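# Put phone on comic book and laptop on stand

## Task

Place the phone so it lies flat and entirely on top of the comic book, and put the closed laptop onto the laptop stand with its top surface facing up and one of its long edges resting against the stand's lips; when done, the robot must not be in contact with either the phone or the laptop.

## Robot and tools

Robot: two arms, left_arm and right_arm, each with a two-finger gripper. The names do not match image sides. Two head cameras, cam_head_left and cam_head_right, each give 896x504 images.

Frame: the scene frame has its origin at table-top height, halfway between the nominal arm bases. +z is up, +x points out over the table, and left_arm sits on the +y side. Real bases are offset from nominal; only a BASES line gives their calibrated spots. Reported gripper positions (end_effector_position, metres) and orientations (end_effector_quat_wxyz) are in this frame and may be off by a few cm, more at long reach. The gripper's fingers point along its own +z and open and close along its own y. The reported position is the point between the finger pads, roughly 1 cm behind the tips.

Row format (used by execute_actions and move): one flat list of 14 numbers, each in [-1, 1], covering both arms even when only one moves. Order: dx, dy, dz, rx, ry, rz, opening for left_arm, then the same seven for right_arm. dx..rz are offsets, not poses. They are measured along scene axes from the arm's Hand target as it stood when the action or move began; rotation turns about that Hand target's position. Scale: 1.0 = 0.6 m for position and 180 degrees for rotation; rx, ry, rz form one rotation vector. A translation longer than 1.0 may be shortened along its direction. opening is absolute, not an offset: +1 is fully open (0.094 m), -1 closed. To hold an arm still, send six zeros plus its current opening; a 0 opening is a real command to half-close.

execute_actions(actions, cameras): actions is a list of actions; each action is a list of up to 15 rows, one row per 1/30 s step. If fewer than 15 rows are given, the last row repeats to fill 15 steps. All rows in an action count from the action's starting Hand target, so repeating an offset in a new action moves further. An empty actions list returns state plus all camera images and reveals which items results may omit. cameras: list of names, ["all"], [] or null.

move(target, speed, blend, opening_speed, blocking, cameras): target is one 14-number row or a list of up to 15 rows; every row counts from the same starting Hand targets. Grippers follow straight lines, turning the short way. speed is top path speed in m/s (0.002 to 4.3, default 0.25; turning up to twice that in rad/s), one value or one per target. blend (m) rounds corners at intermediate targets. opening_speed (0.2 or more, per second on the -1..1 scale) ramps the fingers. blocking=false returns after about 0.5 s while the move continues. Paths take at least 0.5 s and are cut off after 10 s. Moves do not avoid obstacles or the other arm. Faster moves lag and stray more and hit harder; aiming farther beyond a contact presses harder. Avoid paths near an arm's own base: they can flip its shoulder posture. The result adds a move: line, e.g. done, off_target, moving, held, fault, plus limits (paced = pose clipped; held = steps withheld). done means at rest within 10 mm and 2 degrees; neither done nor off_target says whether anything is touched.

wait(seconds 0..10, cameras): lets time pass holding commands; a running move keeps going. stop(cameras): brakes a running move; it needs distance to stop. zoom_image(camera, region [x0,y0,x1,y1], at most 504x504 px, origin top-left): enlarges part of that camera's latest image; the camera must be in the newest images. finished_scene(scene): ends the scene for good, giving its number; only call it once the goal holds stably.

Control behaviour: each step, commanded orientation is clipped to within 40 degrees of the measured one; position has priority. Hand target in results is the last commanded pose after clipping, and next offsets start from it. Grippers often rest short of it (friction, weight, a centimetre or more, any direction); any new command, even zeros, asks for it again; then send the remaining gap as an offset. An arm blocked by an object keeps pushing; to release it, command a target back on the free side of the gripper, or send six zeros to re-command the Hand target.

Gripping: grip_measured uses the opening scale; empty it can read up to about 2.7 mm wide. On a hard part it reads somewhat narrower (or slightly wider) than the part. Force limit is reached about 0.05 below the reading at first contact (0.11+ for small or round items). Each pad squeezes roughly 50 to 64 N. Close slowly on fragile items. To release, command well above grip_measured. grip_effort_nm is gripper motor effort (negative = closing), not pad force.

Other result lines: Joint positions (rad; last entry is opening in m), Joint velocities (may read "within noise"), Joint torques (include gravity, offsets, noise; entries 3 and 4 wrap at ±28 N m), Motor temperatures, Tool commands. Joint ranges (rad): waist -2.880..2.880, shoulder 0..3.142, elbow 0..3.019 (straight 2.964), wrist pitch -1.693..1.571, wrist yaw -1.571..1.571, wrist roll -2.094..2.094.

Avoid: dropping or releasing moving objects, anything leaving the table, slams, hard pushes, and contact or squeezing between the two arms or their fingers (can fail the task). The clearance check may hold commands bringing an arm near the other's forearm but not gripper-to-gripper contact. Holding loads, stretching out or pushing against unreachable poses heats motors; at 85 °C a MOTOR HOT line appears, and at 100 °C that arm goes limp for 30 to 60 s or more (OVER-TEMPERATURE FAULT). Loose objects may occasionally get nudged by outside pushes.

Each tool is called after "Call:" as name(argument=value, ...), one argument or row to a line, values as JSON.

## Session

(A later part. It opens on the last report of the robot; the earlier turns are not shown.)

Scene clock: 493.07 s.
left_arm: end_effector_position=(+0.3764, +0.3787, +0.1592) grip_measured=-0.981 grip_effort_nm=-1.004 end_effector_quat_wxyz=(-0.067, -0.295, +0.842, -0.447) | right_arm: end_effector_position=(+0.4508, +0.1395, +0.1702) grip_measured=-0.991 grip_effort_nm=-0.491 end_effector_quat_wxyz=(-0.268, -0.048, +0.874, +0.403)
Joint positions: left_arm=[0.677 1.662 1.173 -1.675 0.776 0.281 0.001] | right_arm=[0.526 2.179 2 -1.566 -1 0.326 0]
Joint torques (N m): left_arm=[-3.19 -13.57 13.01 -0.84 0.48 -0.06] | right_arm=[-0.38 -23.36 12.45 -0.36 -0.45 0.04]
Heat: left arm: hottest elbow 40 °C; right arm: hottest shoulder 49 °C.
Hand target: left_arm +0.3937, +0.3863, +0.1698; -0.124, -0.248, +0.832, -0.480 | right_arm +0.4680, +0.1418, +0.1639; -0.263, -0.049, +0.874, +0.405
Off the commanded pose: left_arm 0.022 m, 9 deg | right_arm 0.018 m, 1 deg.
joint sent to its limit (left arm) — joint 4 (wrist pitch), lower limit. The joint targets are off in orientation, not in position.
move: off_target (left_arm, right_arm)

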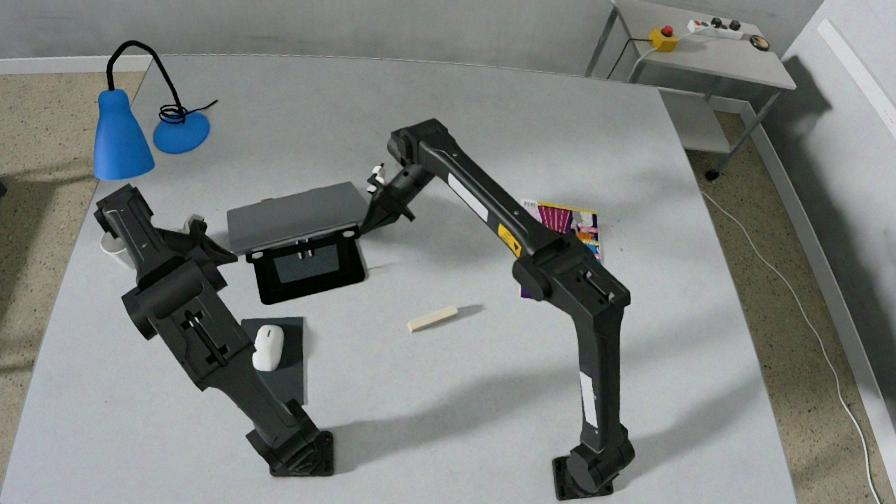

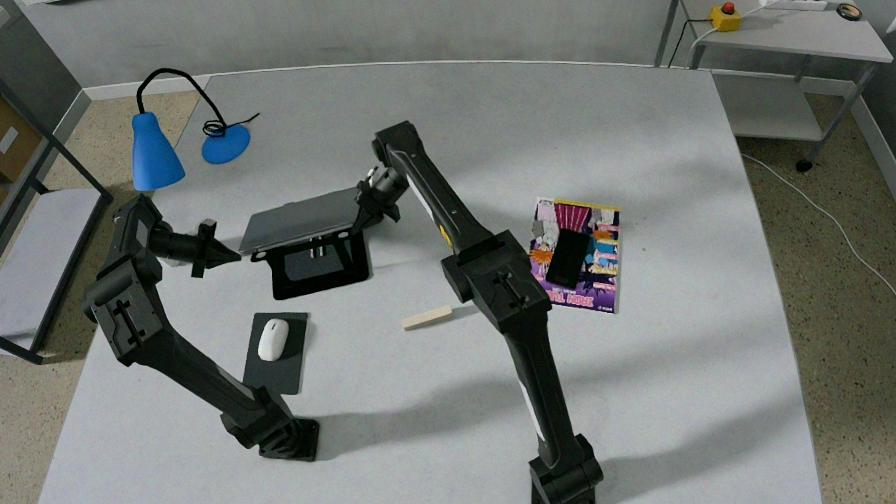

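Call:
move(
  target=[0.03,0.004,0.0,0,0,0,-1,0.037,-0.002,0.0,0,0,0,-1],
  speed=0.03,
  cameras=["all"],
)

Call:
zoom_image(
  camera="cam_head_left",
  region=[200, 165, 420, 305],
)

Call:
zoom_image(
  camera="cam_head_left",
  region=[240, 165, 340, 215],
)

Call:
zoom_image(
  camera="cam_head_right",
  region=[200, 165, 420, 305],
)

Scene clock: 500.90 s.
left_arm: end_effector_position=(+0.3940, +0.3815, +0.1590) grip_measured=-0.981 grip_effort_nm=-1.004 end_effector_quat_wxyz=(-0.068, -0.295, +0.841, -0.449) | right_arm: end_effector_position=(+0.4728, +0.1403, +0.1717) grip_measured=-0.991 grip_effort_nm=-0.496 end_effector_quat_wxyz=(-0.268, -0.049, +0.874, +0.403)
Joint positions: left_arm=[0.657 1.698 1.22 -1.675 0.79 0.261 0.001] | right_arm=[0.51 2.249 2.124 -1.646 -0.997 0.294 0]
Joint torques (N m): left_arm=[-2.9 -14.39 13.48 -1.02 0.46 -0.04] | right_arm=[-0.56 -24.18 12.79 -0.55 -0.42 0.07]
Heat: left arm: hottest elbow 41 °C; right arm: hottest shoulder 49 °C.
Hand target: left_arm +0.4117, +0.3886, +0.1697; -0.124, -0.248, +0.832, -0.480 | right_arm +0.4902, +0.1404, +0.1638; -0.263, -0.049, +0.874, +0.405
Off the commanded pose: left_arm 0.022 m, 9 deg | right_arm 0.019 m, 1 deg.
joint sent to its limit (left arm) — joint 4 (wrist pitch), lower limit. The joint targets are off in orientation, not in position.
move: off_target (left_arm, right_arm)

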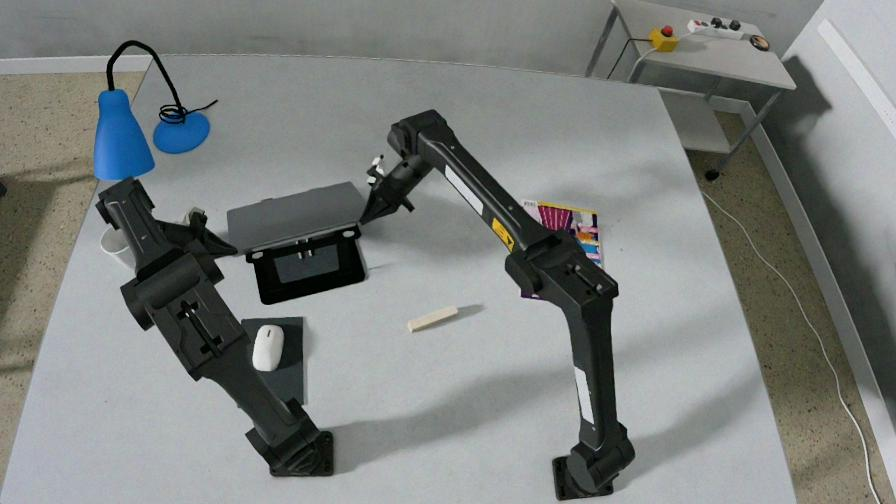

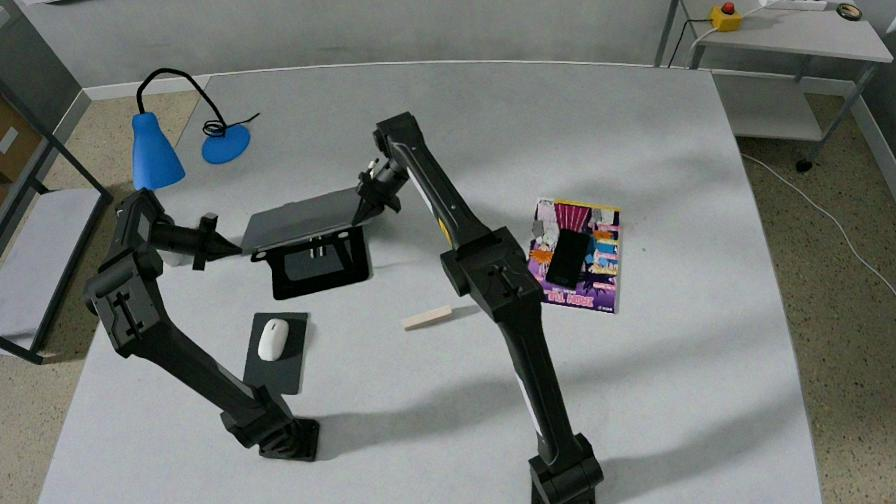

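Scaled by 2.291.

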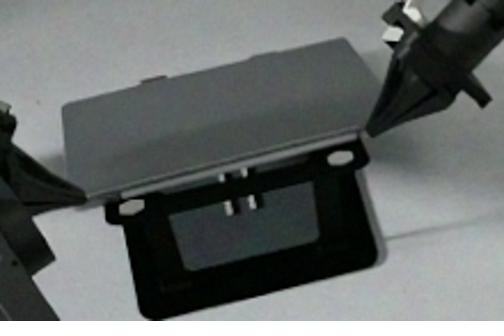

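Scaled by 5.040.

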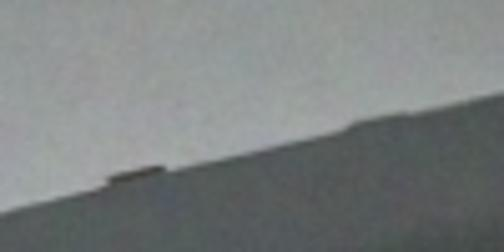

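Scaled by 2.291.

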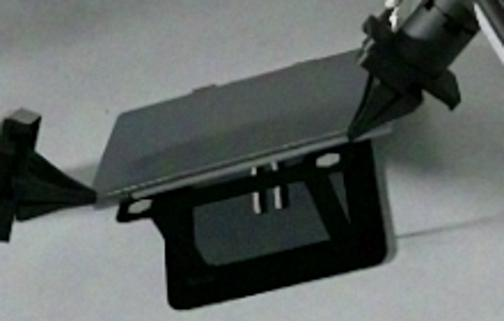

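Call:
move(
  target=[0.022,0.006,-0.01,0,0,0,-1,0.02,0.006,-0.018,0,0,0,-1],
  speed=0.03,
  cameras=["all"],
)

Call:
zoom_image(
  camera="cam_head_left",
  region=[200, 165, 420, 305],
)

Call:
zoom_image(
  camera="cam_head_left",
  region=[240, 165, 340, 215],
)

Call:
zoom_image(
  camera="cam_head_right",
  region=[200, 165, 420, 305],
)

Scene clock: 508.13 s.
left_arm: end_effector_position=(+0.4070, +0.3857, +0.1533) grip_measured=-0.981 grip_effort_nm=-0.999 end_effector_quat_wxyz=(-0.072, -0.293, +0.840, -0.452) | right_arm: end_effector_position=(+0.4853, +0.1446, +0.1619) grip_measured=-0.991 grip_effort_nm=-0.491 end_effector_quat_wxyz=(-0.267, -0.050, +0.874, +0.403)
Joint positions: left_arm=[0.646 1.741 1.257 -1.675 0.797 0.257 0.001] | right_arm=[0.507 2.3 2.19 -1.665 -0.997 0.287 0]
Joint torques (N m): left_arm=[-3.02 -15.44 13.29 -0.95 0.47 -0.05] | right_arm=[-0.62 -24.7 12.81 -0.51 -0.41 0.04]
Heat: left arm: hottest elbow 41 °C; right arm: hottest elbow 49 °C.
Hand target: left_arm +0.4249, +0.3923, +0.1637; -0.124, -0.248, +0.832, -0.480 | right_arm +0.5023, +0.1441, +0.1531; -0.262, -0.049, +0.874, +0.405
Off the commanded pose: left_arm 0.022 m, 9 deg | right_arm 0.019 m, 1 deg.
joint sent to its limit (left arm) — joint 4 (wrist pitch), lower limit. The joint targets are off in orientation, not in position.
move: off_target (left_arm, right_arm)

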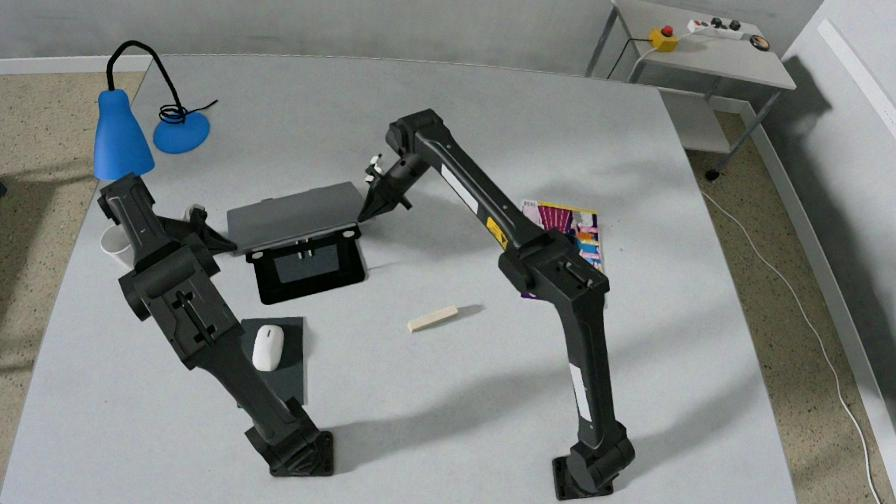

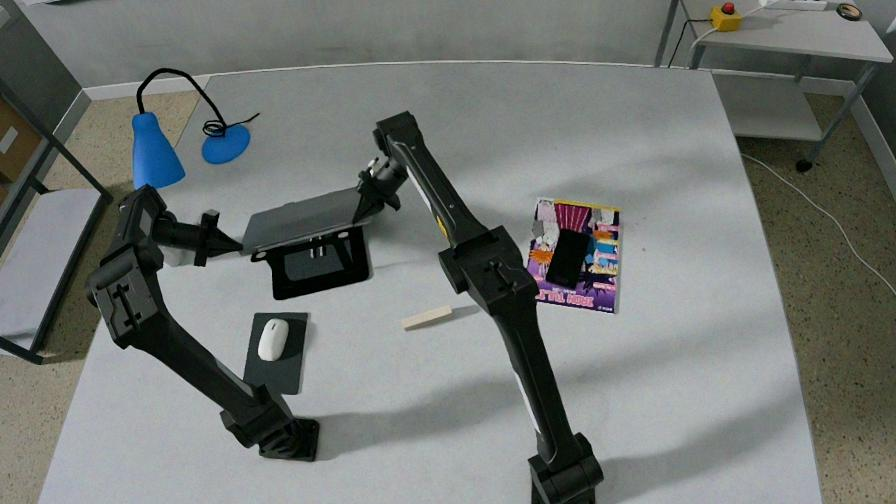

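Scaled by 2.291.

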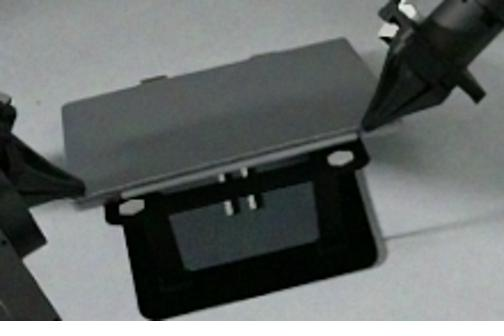

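Scaled by 5.040.

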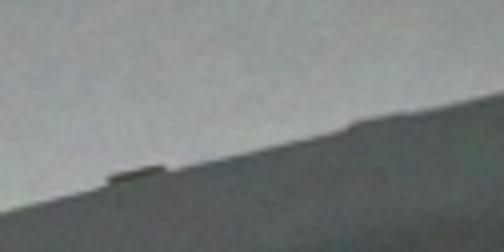

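Scaled by 2.291.

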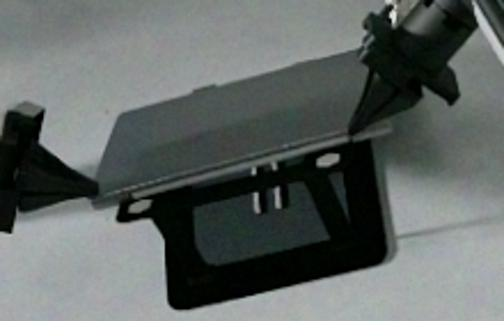

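Call:
zoom_image(
  camera="cam_head_left",
  region=[205, 220, 285, 275],
)

Call:
zoom_image(
  camera="cam_head_right",
  region=[215, 220, 295, 275],
)

Call:
zoom_image(
  camera="cam_head_left",
  region=[330, 185, 410, 240],
)

Call:
zoom_image(
  camera="cam_head_right",
  region=[320, 185, 400, 240],
)

Scaled by 6.300.

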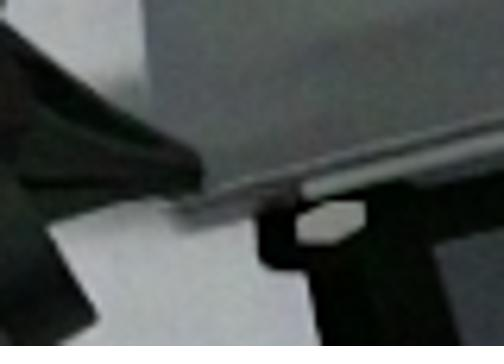

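Scaled by 6.300.

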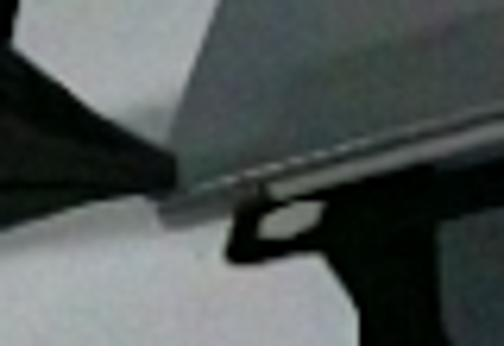

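Scaled by 6.300.

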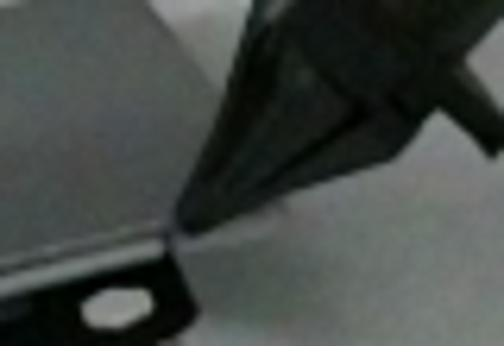

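Scaled by 6.300.

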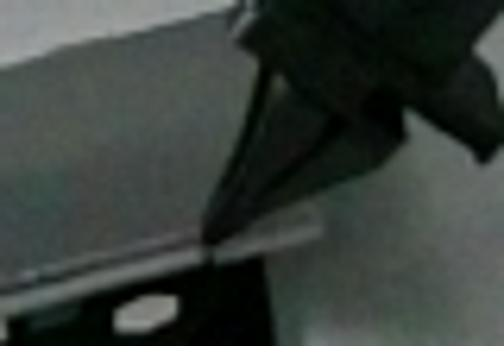

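Call:
move(
  target=[
    [-0.055,-0.02,0.0,0,0,0,-1,-0.043,-0.05,0.0,0,0,0,-1],
    [-0.055,-0.02,-0.037,0,0,0,-1,-0.043,-0.05,-0.037,0,0,0,-1],
  ],
  speed=0.06,
  cameras=["all"],
)

Call:
zoom_image(
  camera="cam_head_left",
  region=[200, 165, 420, 305],
)

Call:
zoom_image(
  camera="cam_head_right",
  region=[200, 165, 420, 305],
)

Scene clock: 519.13 s.
left_arm: end_effector_position=(+0.3959, +0.3789, +0.1513) grip_measured=-0.981 grip_effort_nm=-1.004 end_effector_quat_wxyz=(-0.070, -0.270, +0.848, -0.451) | right_arm: end_effector_position=(+0.4730, +0.1216, +0.1334) grip_measured=-0.991 grip_effort_nm=-0.491 end_effector_quat_wxyz=(-0.267, -0.052, +0.874, +0.403)
Joint positions: left_arm=[0.645 1.722 1.224 -1.678 0.782 0.314 0.001] | right_arm=[0.486 2.251 2.026 -1.582 -0.991 0.244 0]
Joint torques (N m): left_arm=[-2.43 -13.45 6.68 -0.77 0.18 0.14] | right_arm=[-0.56 -27.34 7.16 0.08 -0.42 0.05]
Motor temperatures (°C): left_arm=[22 28 42 24 28 24 30] | right_arm=[26 48 51 25 25 23 26]
Heat: left arm: hottest elbow 42 °C; right arm: hottest elbow 51 °C.
Hand target: left_arm +0.3919, +0.3801, +0.1415; -0.124, -0.248, +0.832, -0.480 | right_arm +0.4764, +0.1142, +0.1308; -0.263, -0.049, +0.874, +0.405
Off the commanded pose: left_arm 0.011 m, 8 deg | right_arm 0.009 m, 1 deg.
joint sent to its limit (left arm) — joint 4 (wrist pitch), lower limit. The joint targets are off in orientation, not in position.
move: off_target (left_arm)

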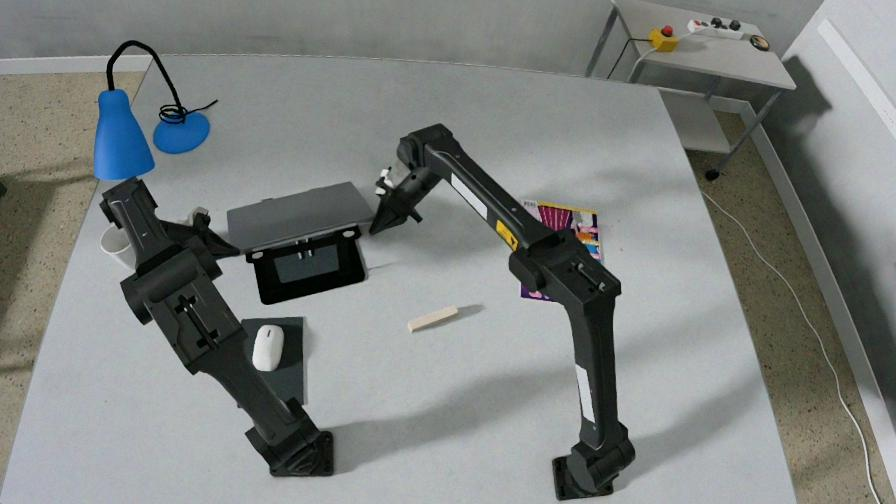

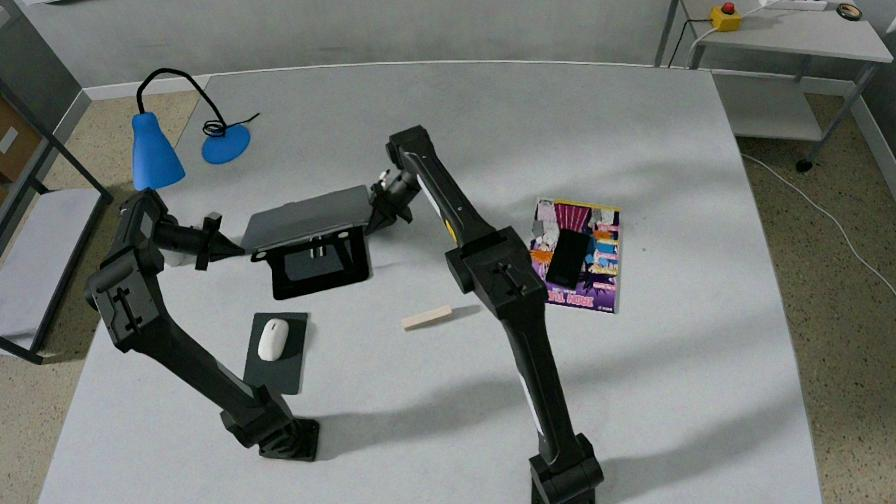

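Scaled by 2.291.

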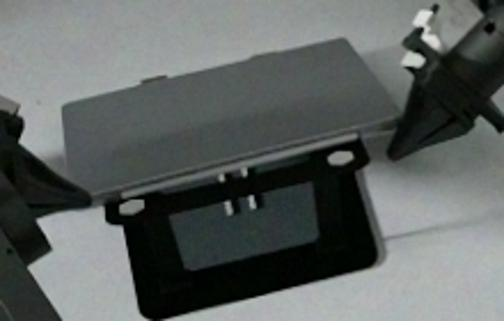

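Scaled by 2.291.

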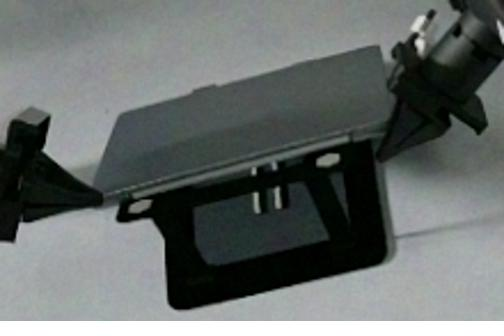

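Call:
move(
  target=[
    [-0.01,-0.01,0.04,0,0,0,-1,0,0,0,0,0,0,-1],
    [-0.07,-0.03,0.03,0,0,0,-1,0,0,0,0,0,0,-1],
    [-0.065,-0.025,-0.01,0,0,0,-1,0,0,0,0,0,0,-1],
  ],
  speed=0.08,
  cameras=["all"],
)

Call:
zoom_image(
  camera="cam_head_left",
  region=[200, 165, 420, 305],
)

Call:
zoom_image(
  camera="cam_head_right",
  region=[200, 165, 420, 305],
)

Scene clock: 525.77 s.
left_arm: end_effector_position=(+0.3557, +0.3615, +0.1368) grip_measured=-0.981 grip_effort_nm=-1.004 end_effector_quat_wxyz=(-0.092, -0.265, +0.844, -0.457) | right_arm: end_effector_position=(+0.4731, +0.1216, +0.1334) grip_measured=-0.991 grip_effort_nm=-0.491 end_effector_quat_wxyz=(-0.266, -0.052, +0.874, +0.403)
Joint positions: left_arm=[0.67 1.681 1.104 -1.678 0.753 0.369 0.001] | right_arm=[0.486 2.251 2.026 -1.582 -0.991 0.244 0]
Joint torques (N m): left_arm=[-1.14 -13.86 7.1 -0.77 0.24 0.2] | right_arm=[-0.5 -27.99 7.05 0.1 -0.42 0.04]
Heat: left arm: hottest elbow 41 °C; right arm: hottest shoulder 49 °C.
Hand target: left_arm +0.3529, +0.3653, +0.1356; -0.124, -0.248, +0.832, -0.480 | right_arm +0.4764, +0.1142, +0.1308; -0.263, -0.049, +0.874, +0.405
Off the commanded pose: left_arm 0.005 m, 5 deg | right_arm 0.009 m, 1 deg.
joint sent to its limit (left arm) — joint 4 (wrist pitch), lower limit. The joint targets are off in orientation, not in position.
move: off_target (left_arm)

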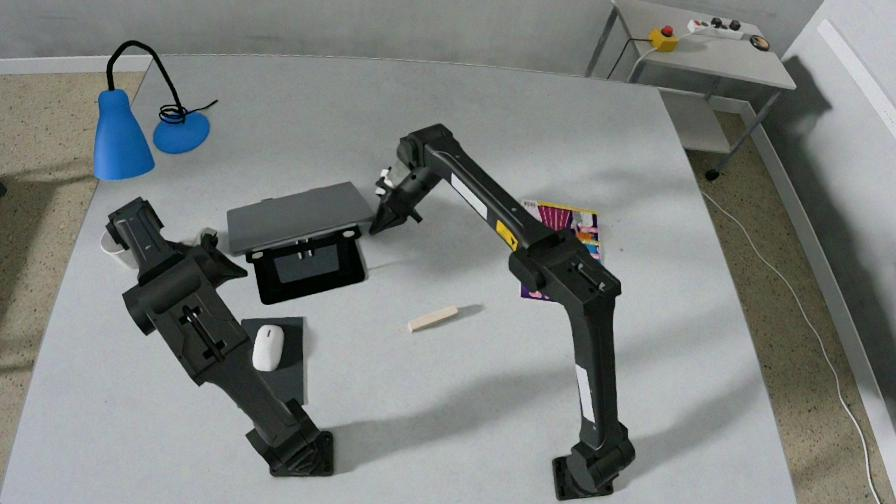

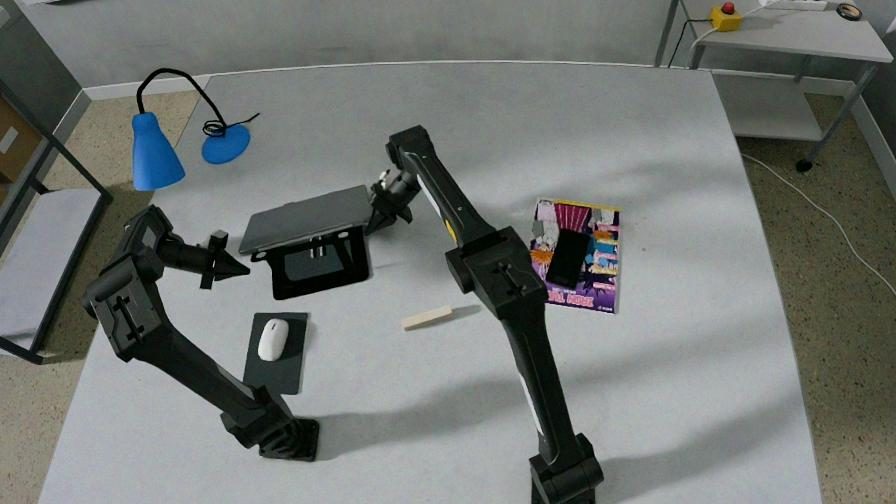

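Scaled by 2.291.

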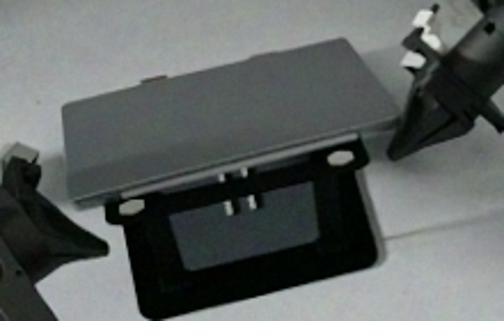

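Scaled by 2.291.

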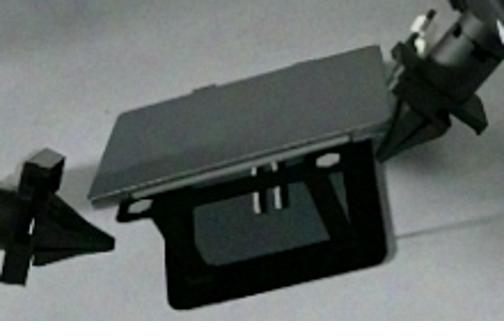

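Call:
move(
  target=[0.045,0.028,0.012,0,0,0,-1,0.036,0.012,0.01,0,0,0,-1],
  speed=0.03,
  cameras=["all"],
)

Call:
zoom_image(
  camera="cam_head_left",
  region=[200, 165, 420, 305],
)

Call:
zoom_image(
  camera="cam_head_left",
  region=[240, 165, 340, 215],
)

Call:
zoom_image(
  camera="cam_head_right",
  region=[200, 165, 420, 305],
)

Scene clock: 534.73 s.
left_arm: end_effector_position=(+0.3648, +0.3684, +0.1345) grip_measured=-0.981 grip_effort_nm=-1.004 end_effector_quat_wxyz=(-0.094, -0.274, +0.841, -0.457) | right_arm: end_effector_position=(+0.4807, +0.1217, +0.1439) grip_measured=-0.991 grip_effort_nm=-0.481 end_effector_quat_wxyz=(-0.268, -0.049, +0.874, +0.403)
Joint positions: left_arm=[0.67 1.709 1.134 -1.678 0.758 0.349 0.001] | right_arm=[0.48 2.269 2.085 -1.632 -0.991 0.24 0]
Joint torques (N m): left_arm=[-1.2 -12.92 12.25 -0.95 0.45 -0.03] | right_arm=[-0.56 -23.41 12.51 -0.64 -0.41 0.07]
Heat: left arm: hottest elbow 40 °C; right arm: hottest shoulder 49 °C.
Hand target: left_arm +0.3798, +0.3820, +0.1426; -0.124, -0.248, +0.832, -0.480 | right_arm +0.4980, +0.1213, +0.1369; -0.262, -0.049, +0.874, +0.405
Off the commanded pose: left_arm 0.022 m, 5 deg | right_arm 0.019 m, 1 deg.
joint sent to its limit (left arm) — joint 4 (wrist pitch), lower limit. The joint targets are off in orientation, not in position.
move: off_target (left_arm, right_arm)

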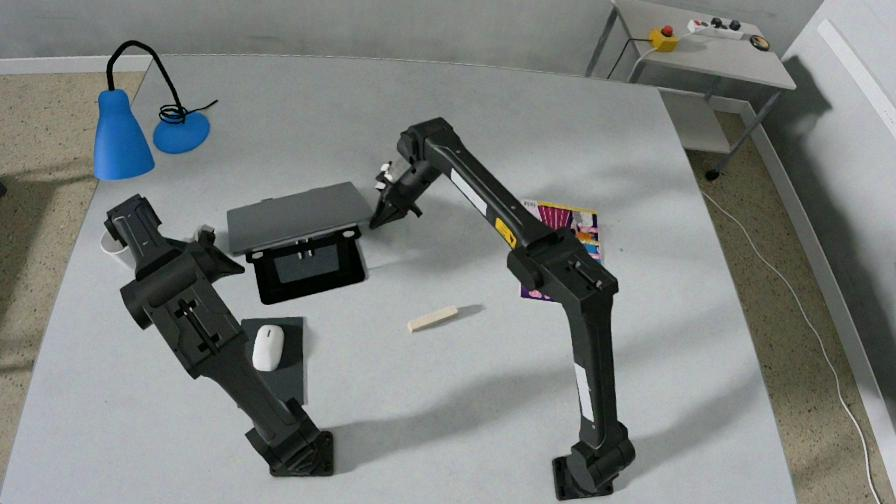

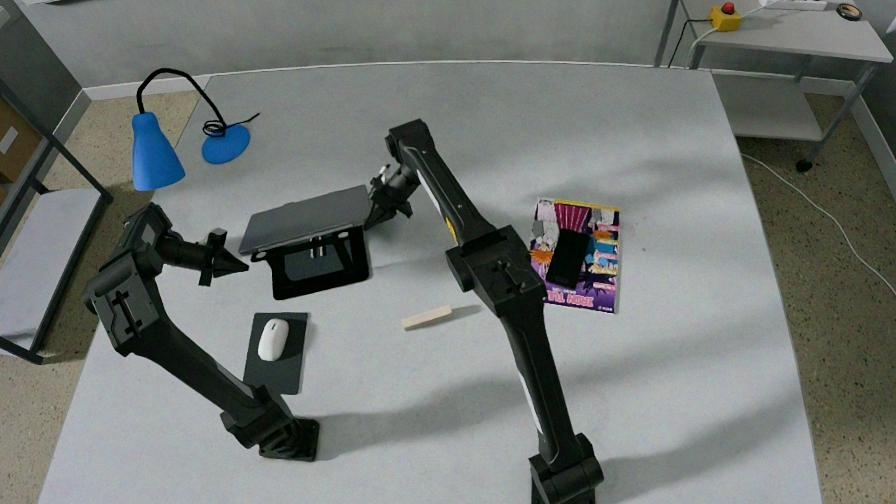

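Scaled by 2.291.

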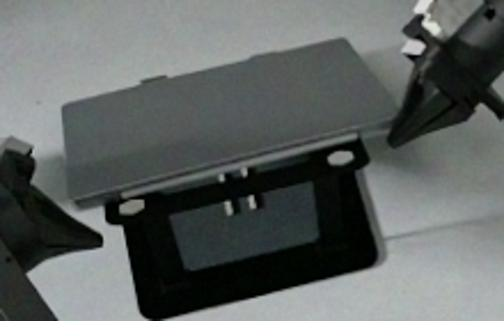

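Scaled by 5.040.

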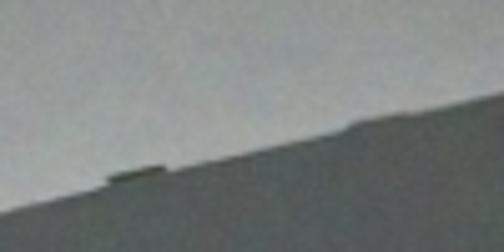

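Scaled by 2.291.

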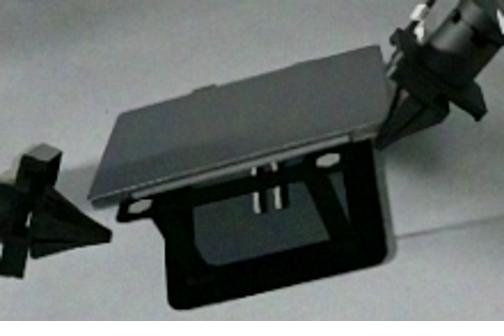

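Call:
move(
  target=[0.052,0.018,0.0,0,0,0,-1,0.024,0.009,-0.008,0,0,0,-1],
  speed=0.03,
  cameras=["all"],
)

Call:
zoom_image(
  camera="cam_head_left",
  region=[200, 165, 420, 305],
)

Call:
zoom_image(
  camera="cam_head_left",
  region=[240, 165, 340, 215],
)

Call:
zoom_image(
  camera="cam_head_right",
  region=[200, 165, 420, 305],
)

Scene clock: 541.97 s.
left_arm: end_effector_position=(+0.3912, +0.3854, +0.1332) grip_measured=-0.981 grip_effort_nm=-0.999 end_effector_quat_wxyz=(-0.089, -0.285, +0.838, -0.457) | right_arm: end_effector_position=(+0.4947, +0.1266, +0.1428) grip_measured=-0.991 grip_effort_nm=-0.486 end_effector_quat_wxyz=(-0.269, -0.048, +0.874, +0.402)
Joint positions: left_arm=[0.665 1.768 1.219 -1.678 0.774 0.314 0.001] | right_arm=[0.477 2.322 2.177 -1.676 -0.989 0.237 0]
Joint torques (N m): left_arm=[-2.2 -14.33 12.83 -0.95 0.59 0.01] | right_arm=[-0.5 -24.53 12.7 -0.43 -0.43 0.03]
Heat: left arm: hottest elbow 41 °C; right arm: hottest shoulder 49 °C.
Hand target: left_arm +0.4110, +0.3928, +0.1427; -0.124, -0.248, +0.832, -0.480 | right_arm +0.5124, +0.1268, +0.1320; -0.262, -0.049, +0.874, +0.405
Off the commanded pose: left_arm 0.023 m, 6 deg | right_arm 0.021 m, 1 deg.
joint sent to its limit (left arm) — joint 4 (wrist pitch), lower limit. The joint targets are off in orientation, not in position.
move: off_target (left_arm, right_arm)

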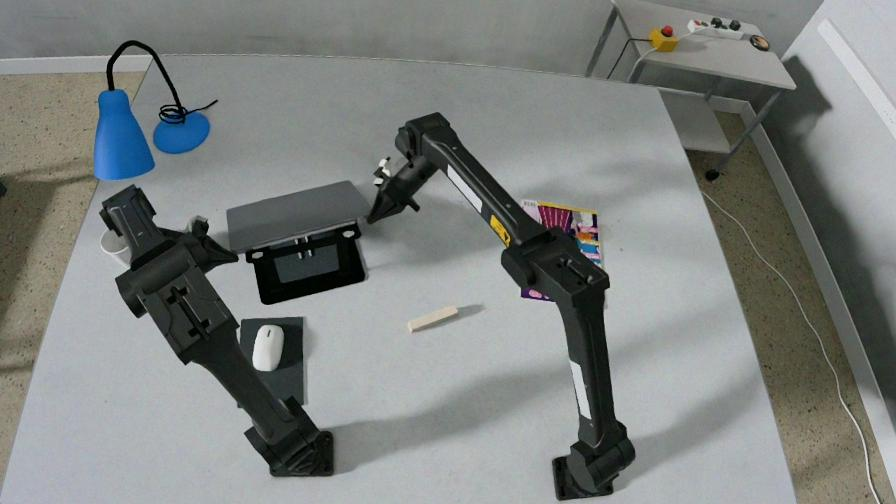

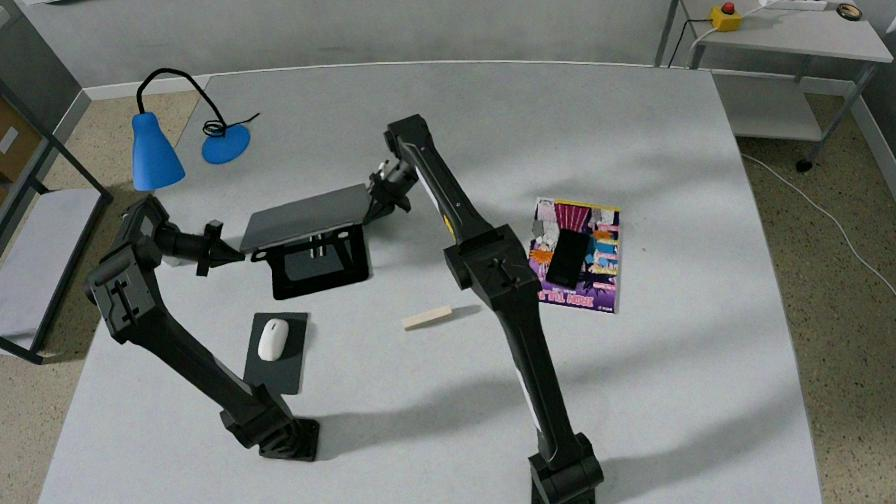

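Scaled by 2.291.

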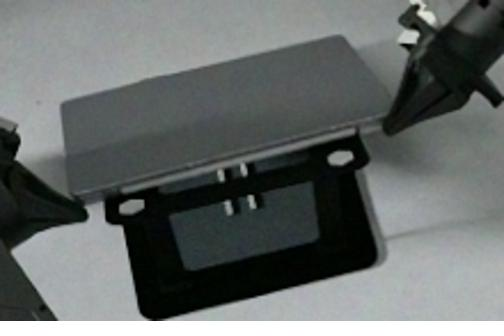

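Scaled by 5.040.

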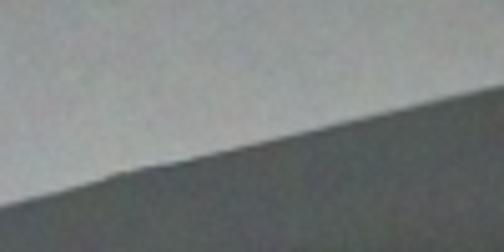

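Scaled by 2.291.

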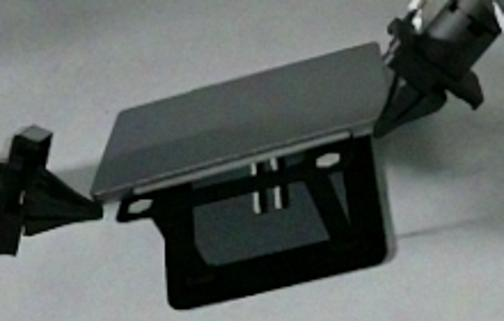

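Call:
move(
  target=[0.022,0.008,0.0,0,0,0,-1,0.0,0.0,0.0,0,0,0,-1],
  speed=0.03,
  cameras=["all"],
)

Call:
zoom_image(
  camera="cam_head_left",
  region=[200, 165, 420, 305],
)

Call:
zoom_image(
  camera="cam_head_left",
  region=[240, 165, 340, 215],
)

Call:
zoom_image(
  camera="cam_head_right",
  region=[265, 165, 365, 215],
)

Scene clock: 548.57 s.
left_arm: end_effector_position=(+0.3977, +0.3890, +0.1323) grip_measured=-0.981 grip_effort_nm=-0.999 end_effector_quat_wxyz=(-0.093, -0.290, +0.836, -0.456) | right_arm: end_effector_position=(+0.4947, +0.1266, +0.1410) grip_measured=-0.991 grip_effort_nm=-0.486 end_effector_quat_wxyz=(-0.270, -0.048, +0.874, +0.402)
Joint positions: left_arm=[0.661 1.787 1.243 -1.683 0.775 0.299 0.001] | right_arm=[0.477 2.325 2.177 -1.677 -0.989 0.236 0]
Joint torques (N m): left_arm=[-3.96 -14.33 14.57 -0.7 0.85 -0.04] | right_arm=[-0.44 -24.88 12.66 -0.42 -0.44 0.04]
Heat: left arm: hottest elbow 41 °C; right arm: hottest shoulder 49 °C.
Hand target: left_arm +0.4243, +0.3977, +0.1427; -0.124, -0.248, +0.832, -0.480 | right_arm +0.5124, +0.1268, +0.1322; -0.262, -0.049, +0.874, +0.405
Off the commanded pose: left_arm 0.030 m, 7 deg | right_arm 0.020 m, 1 deg.
joint read past its limit (left arm) — joint 4 (wrist pitch), lower limit.
joint sent to its limit (left arm) — joint 4 (wrist pitch), lower limit. The joint targets are off in orientation, not in position.
joint sent to its limit (right arm) — joint 4 (wrist pitch), lower limit. The joint targets still meet the commanded pose.
move: off_target (left_arm, right_arm)

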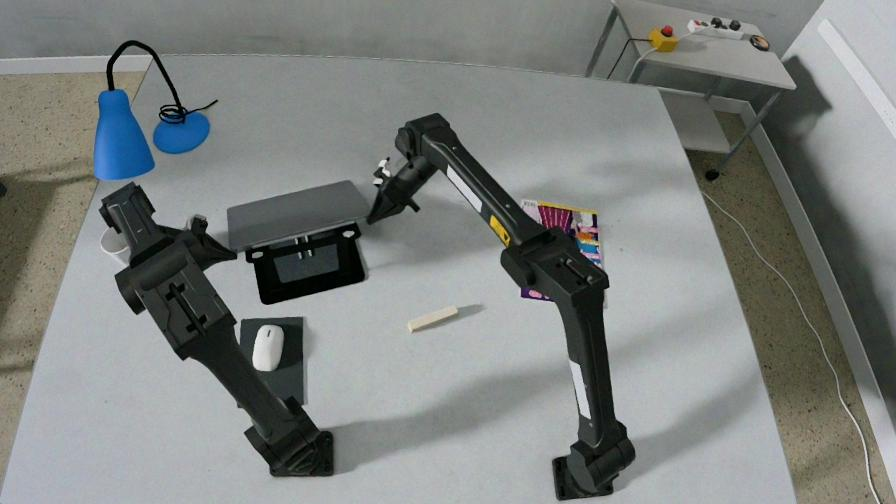

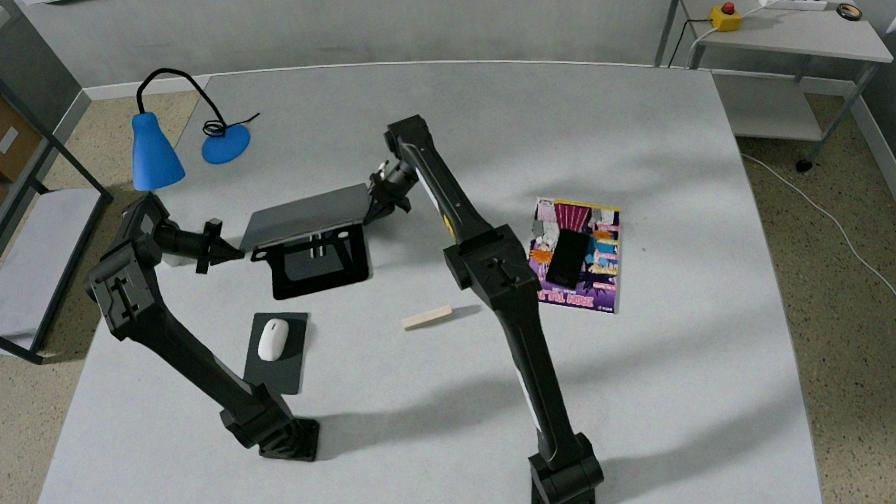

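Scaled by 2.291.

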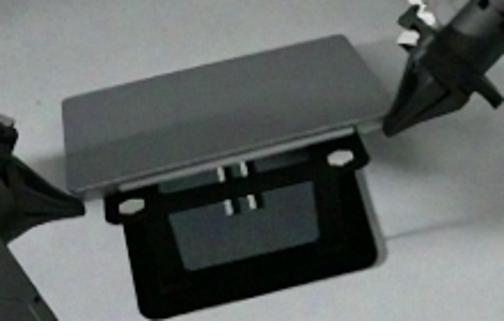

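Scaled by 5.040.

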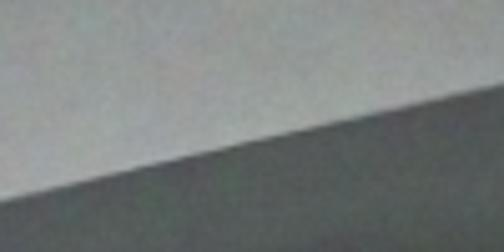

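Scaled by 5.040.

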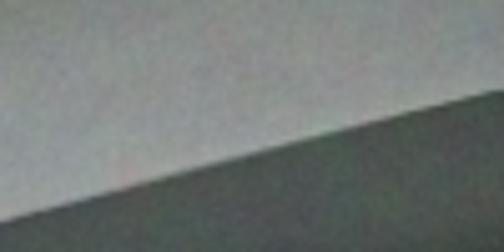

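Call:
move(
  target=[
    [-0.1,-0.036,-0.01,0,0,0,-1,-0.09,-0.05,0.0,0,0,0,-1],
    [-0.12,0.1,0.08,0,0,0,-1,-0.09,-0.2,0.08,0,0,0,-1],
    [-0.2,0.15,0.2,0,0,0,-1,-0.15,-0.6,0.25,0,0,0,-1],
  ],
  speed=0.12,
  blend=0.01,
  cameras=["all"],
)

Call:
zoom_image(
  camera="cam_head_left",
  region=[210, 155, 390, 275],
)

Call:
zoom_image(
  camera="cam_head_left",
  region=[240, 165, 340, 215],
)

Call:
zoom_image(
  camera="cam_head_right",
  region=[210, 155, 390, 275],
)

Call:
zoom_image(
  camera="cam_head_right",
  region=[500, 180, 660, 330],
)

Scene clock: 561.17 s.
left_arm: end_effector_position=(+0.2992, +0.4691, +0.2357) grip_measured=-0.981 grip_effort_nm=-0.999 end_effector_quat_wxyz=(+0.068, -0.364, +0.866, -0.337) | right_arm: end_effector_position=(+0.4292, -0.2299, +0.2834) grip_measured=-0.991 grip_effort_nm=-0.486 end_effector_quat_wxyz=(-0.049, +0.040, +0.915, +0.397)
Joint positions: left_arm=[0.969 1.41 1.204 -1.683 0.637 0.306 0.001] | right_arm=[-0.103 1.608 1.519 -1.671 -0.807 -0.09 0]
Joint torques (N m): left_arm=[-0.56 -13.39 15.06 -0.05 0.26 -0.05] | right_arm=[-0.03 -18.02 7.24 -0.53 -0.36 0.06]
Heat: left arm: hottest elbow 41 °C; right arm: hottest shoulder 49 °C.
Hand target: left_arm +0.3043, +0.4876, +0.2626; -0.124, -0.248, +0.832, -0.480 | right_arm +0.4224, -0.2332, +0.2821; -0.263, -0.049, +0.874, +0.405
Off the commanded pose: left_arm 0.033 m, 31 deg | right_arm 0.008 m, 27 deg.
joint read past its limit (left arm) — joint 4 (wrist pitch), lower limit.
joint sent to its limit (left arm) — joint 4 (wrist pitch), lower limit. The joint targets are off in orientation, not in position.
joint sent to its limit (right arm) — joint 4 (wrist pitch), lower limit. The joint targets are off in orientation, not in position.
move: off_target (left_arm, right_arm)

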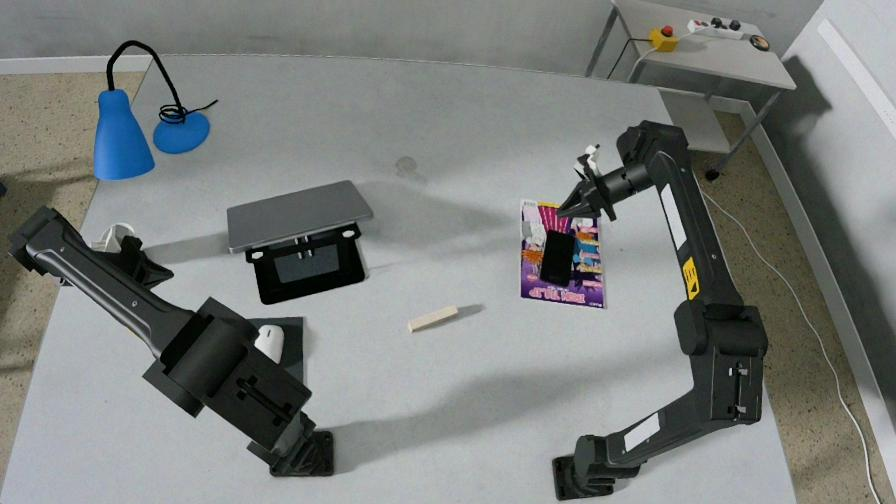

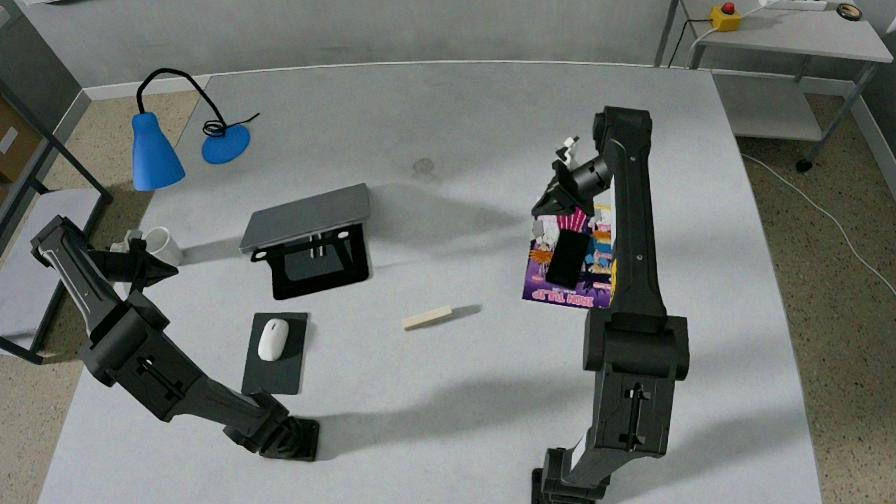

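Scaled by 2.800.

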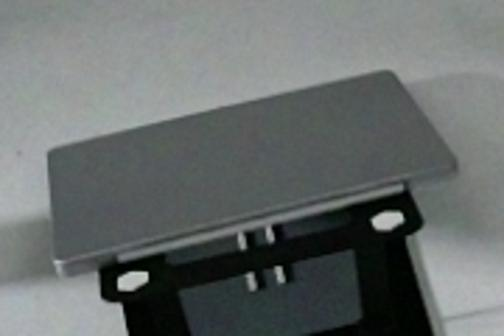

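Scaled by 5.040.

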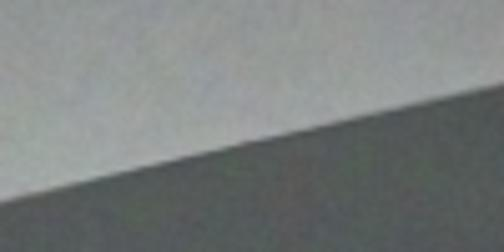

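Scaled by 2.800.

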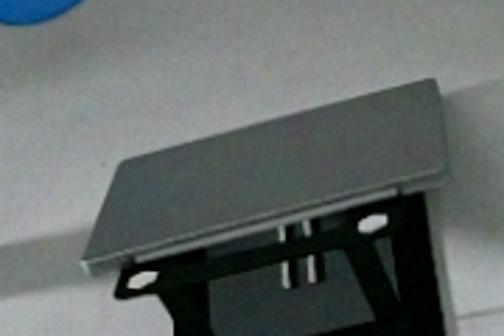

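Scaled by 3.150.

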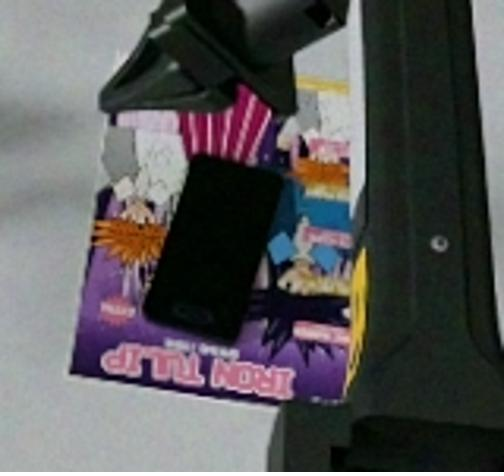

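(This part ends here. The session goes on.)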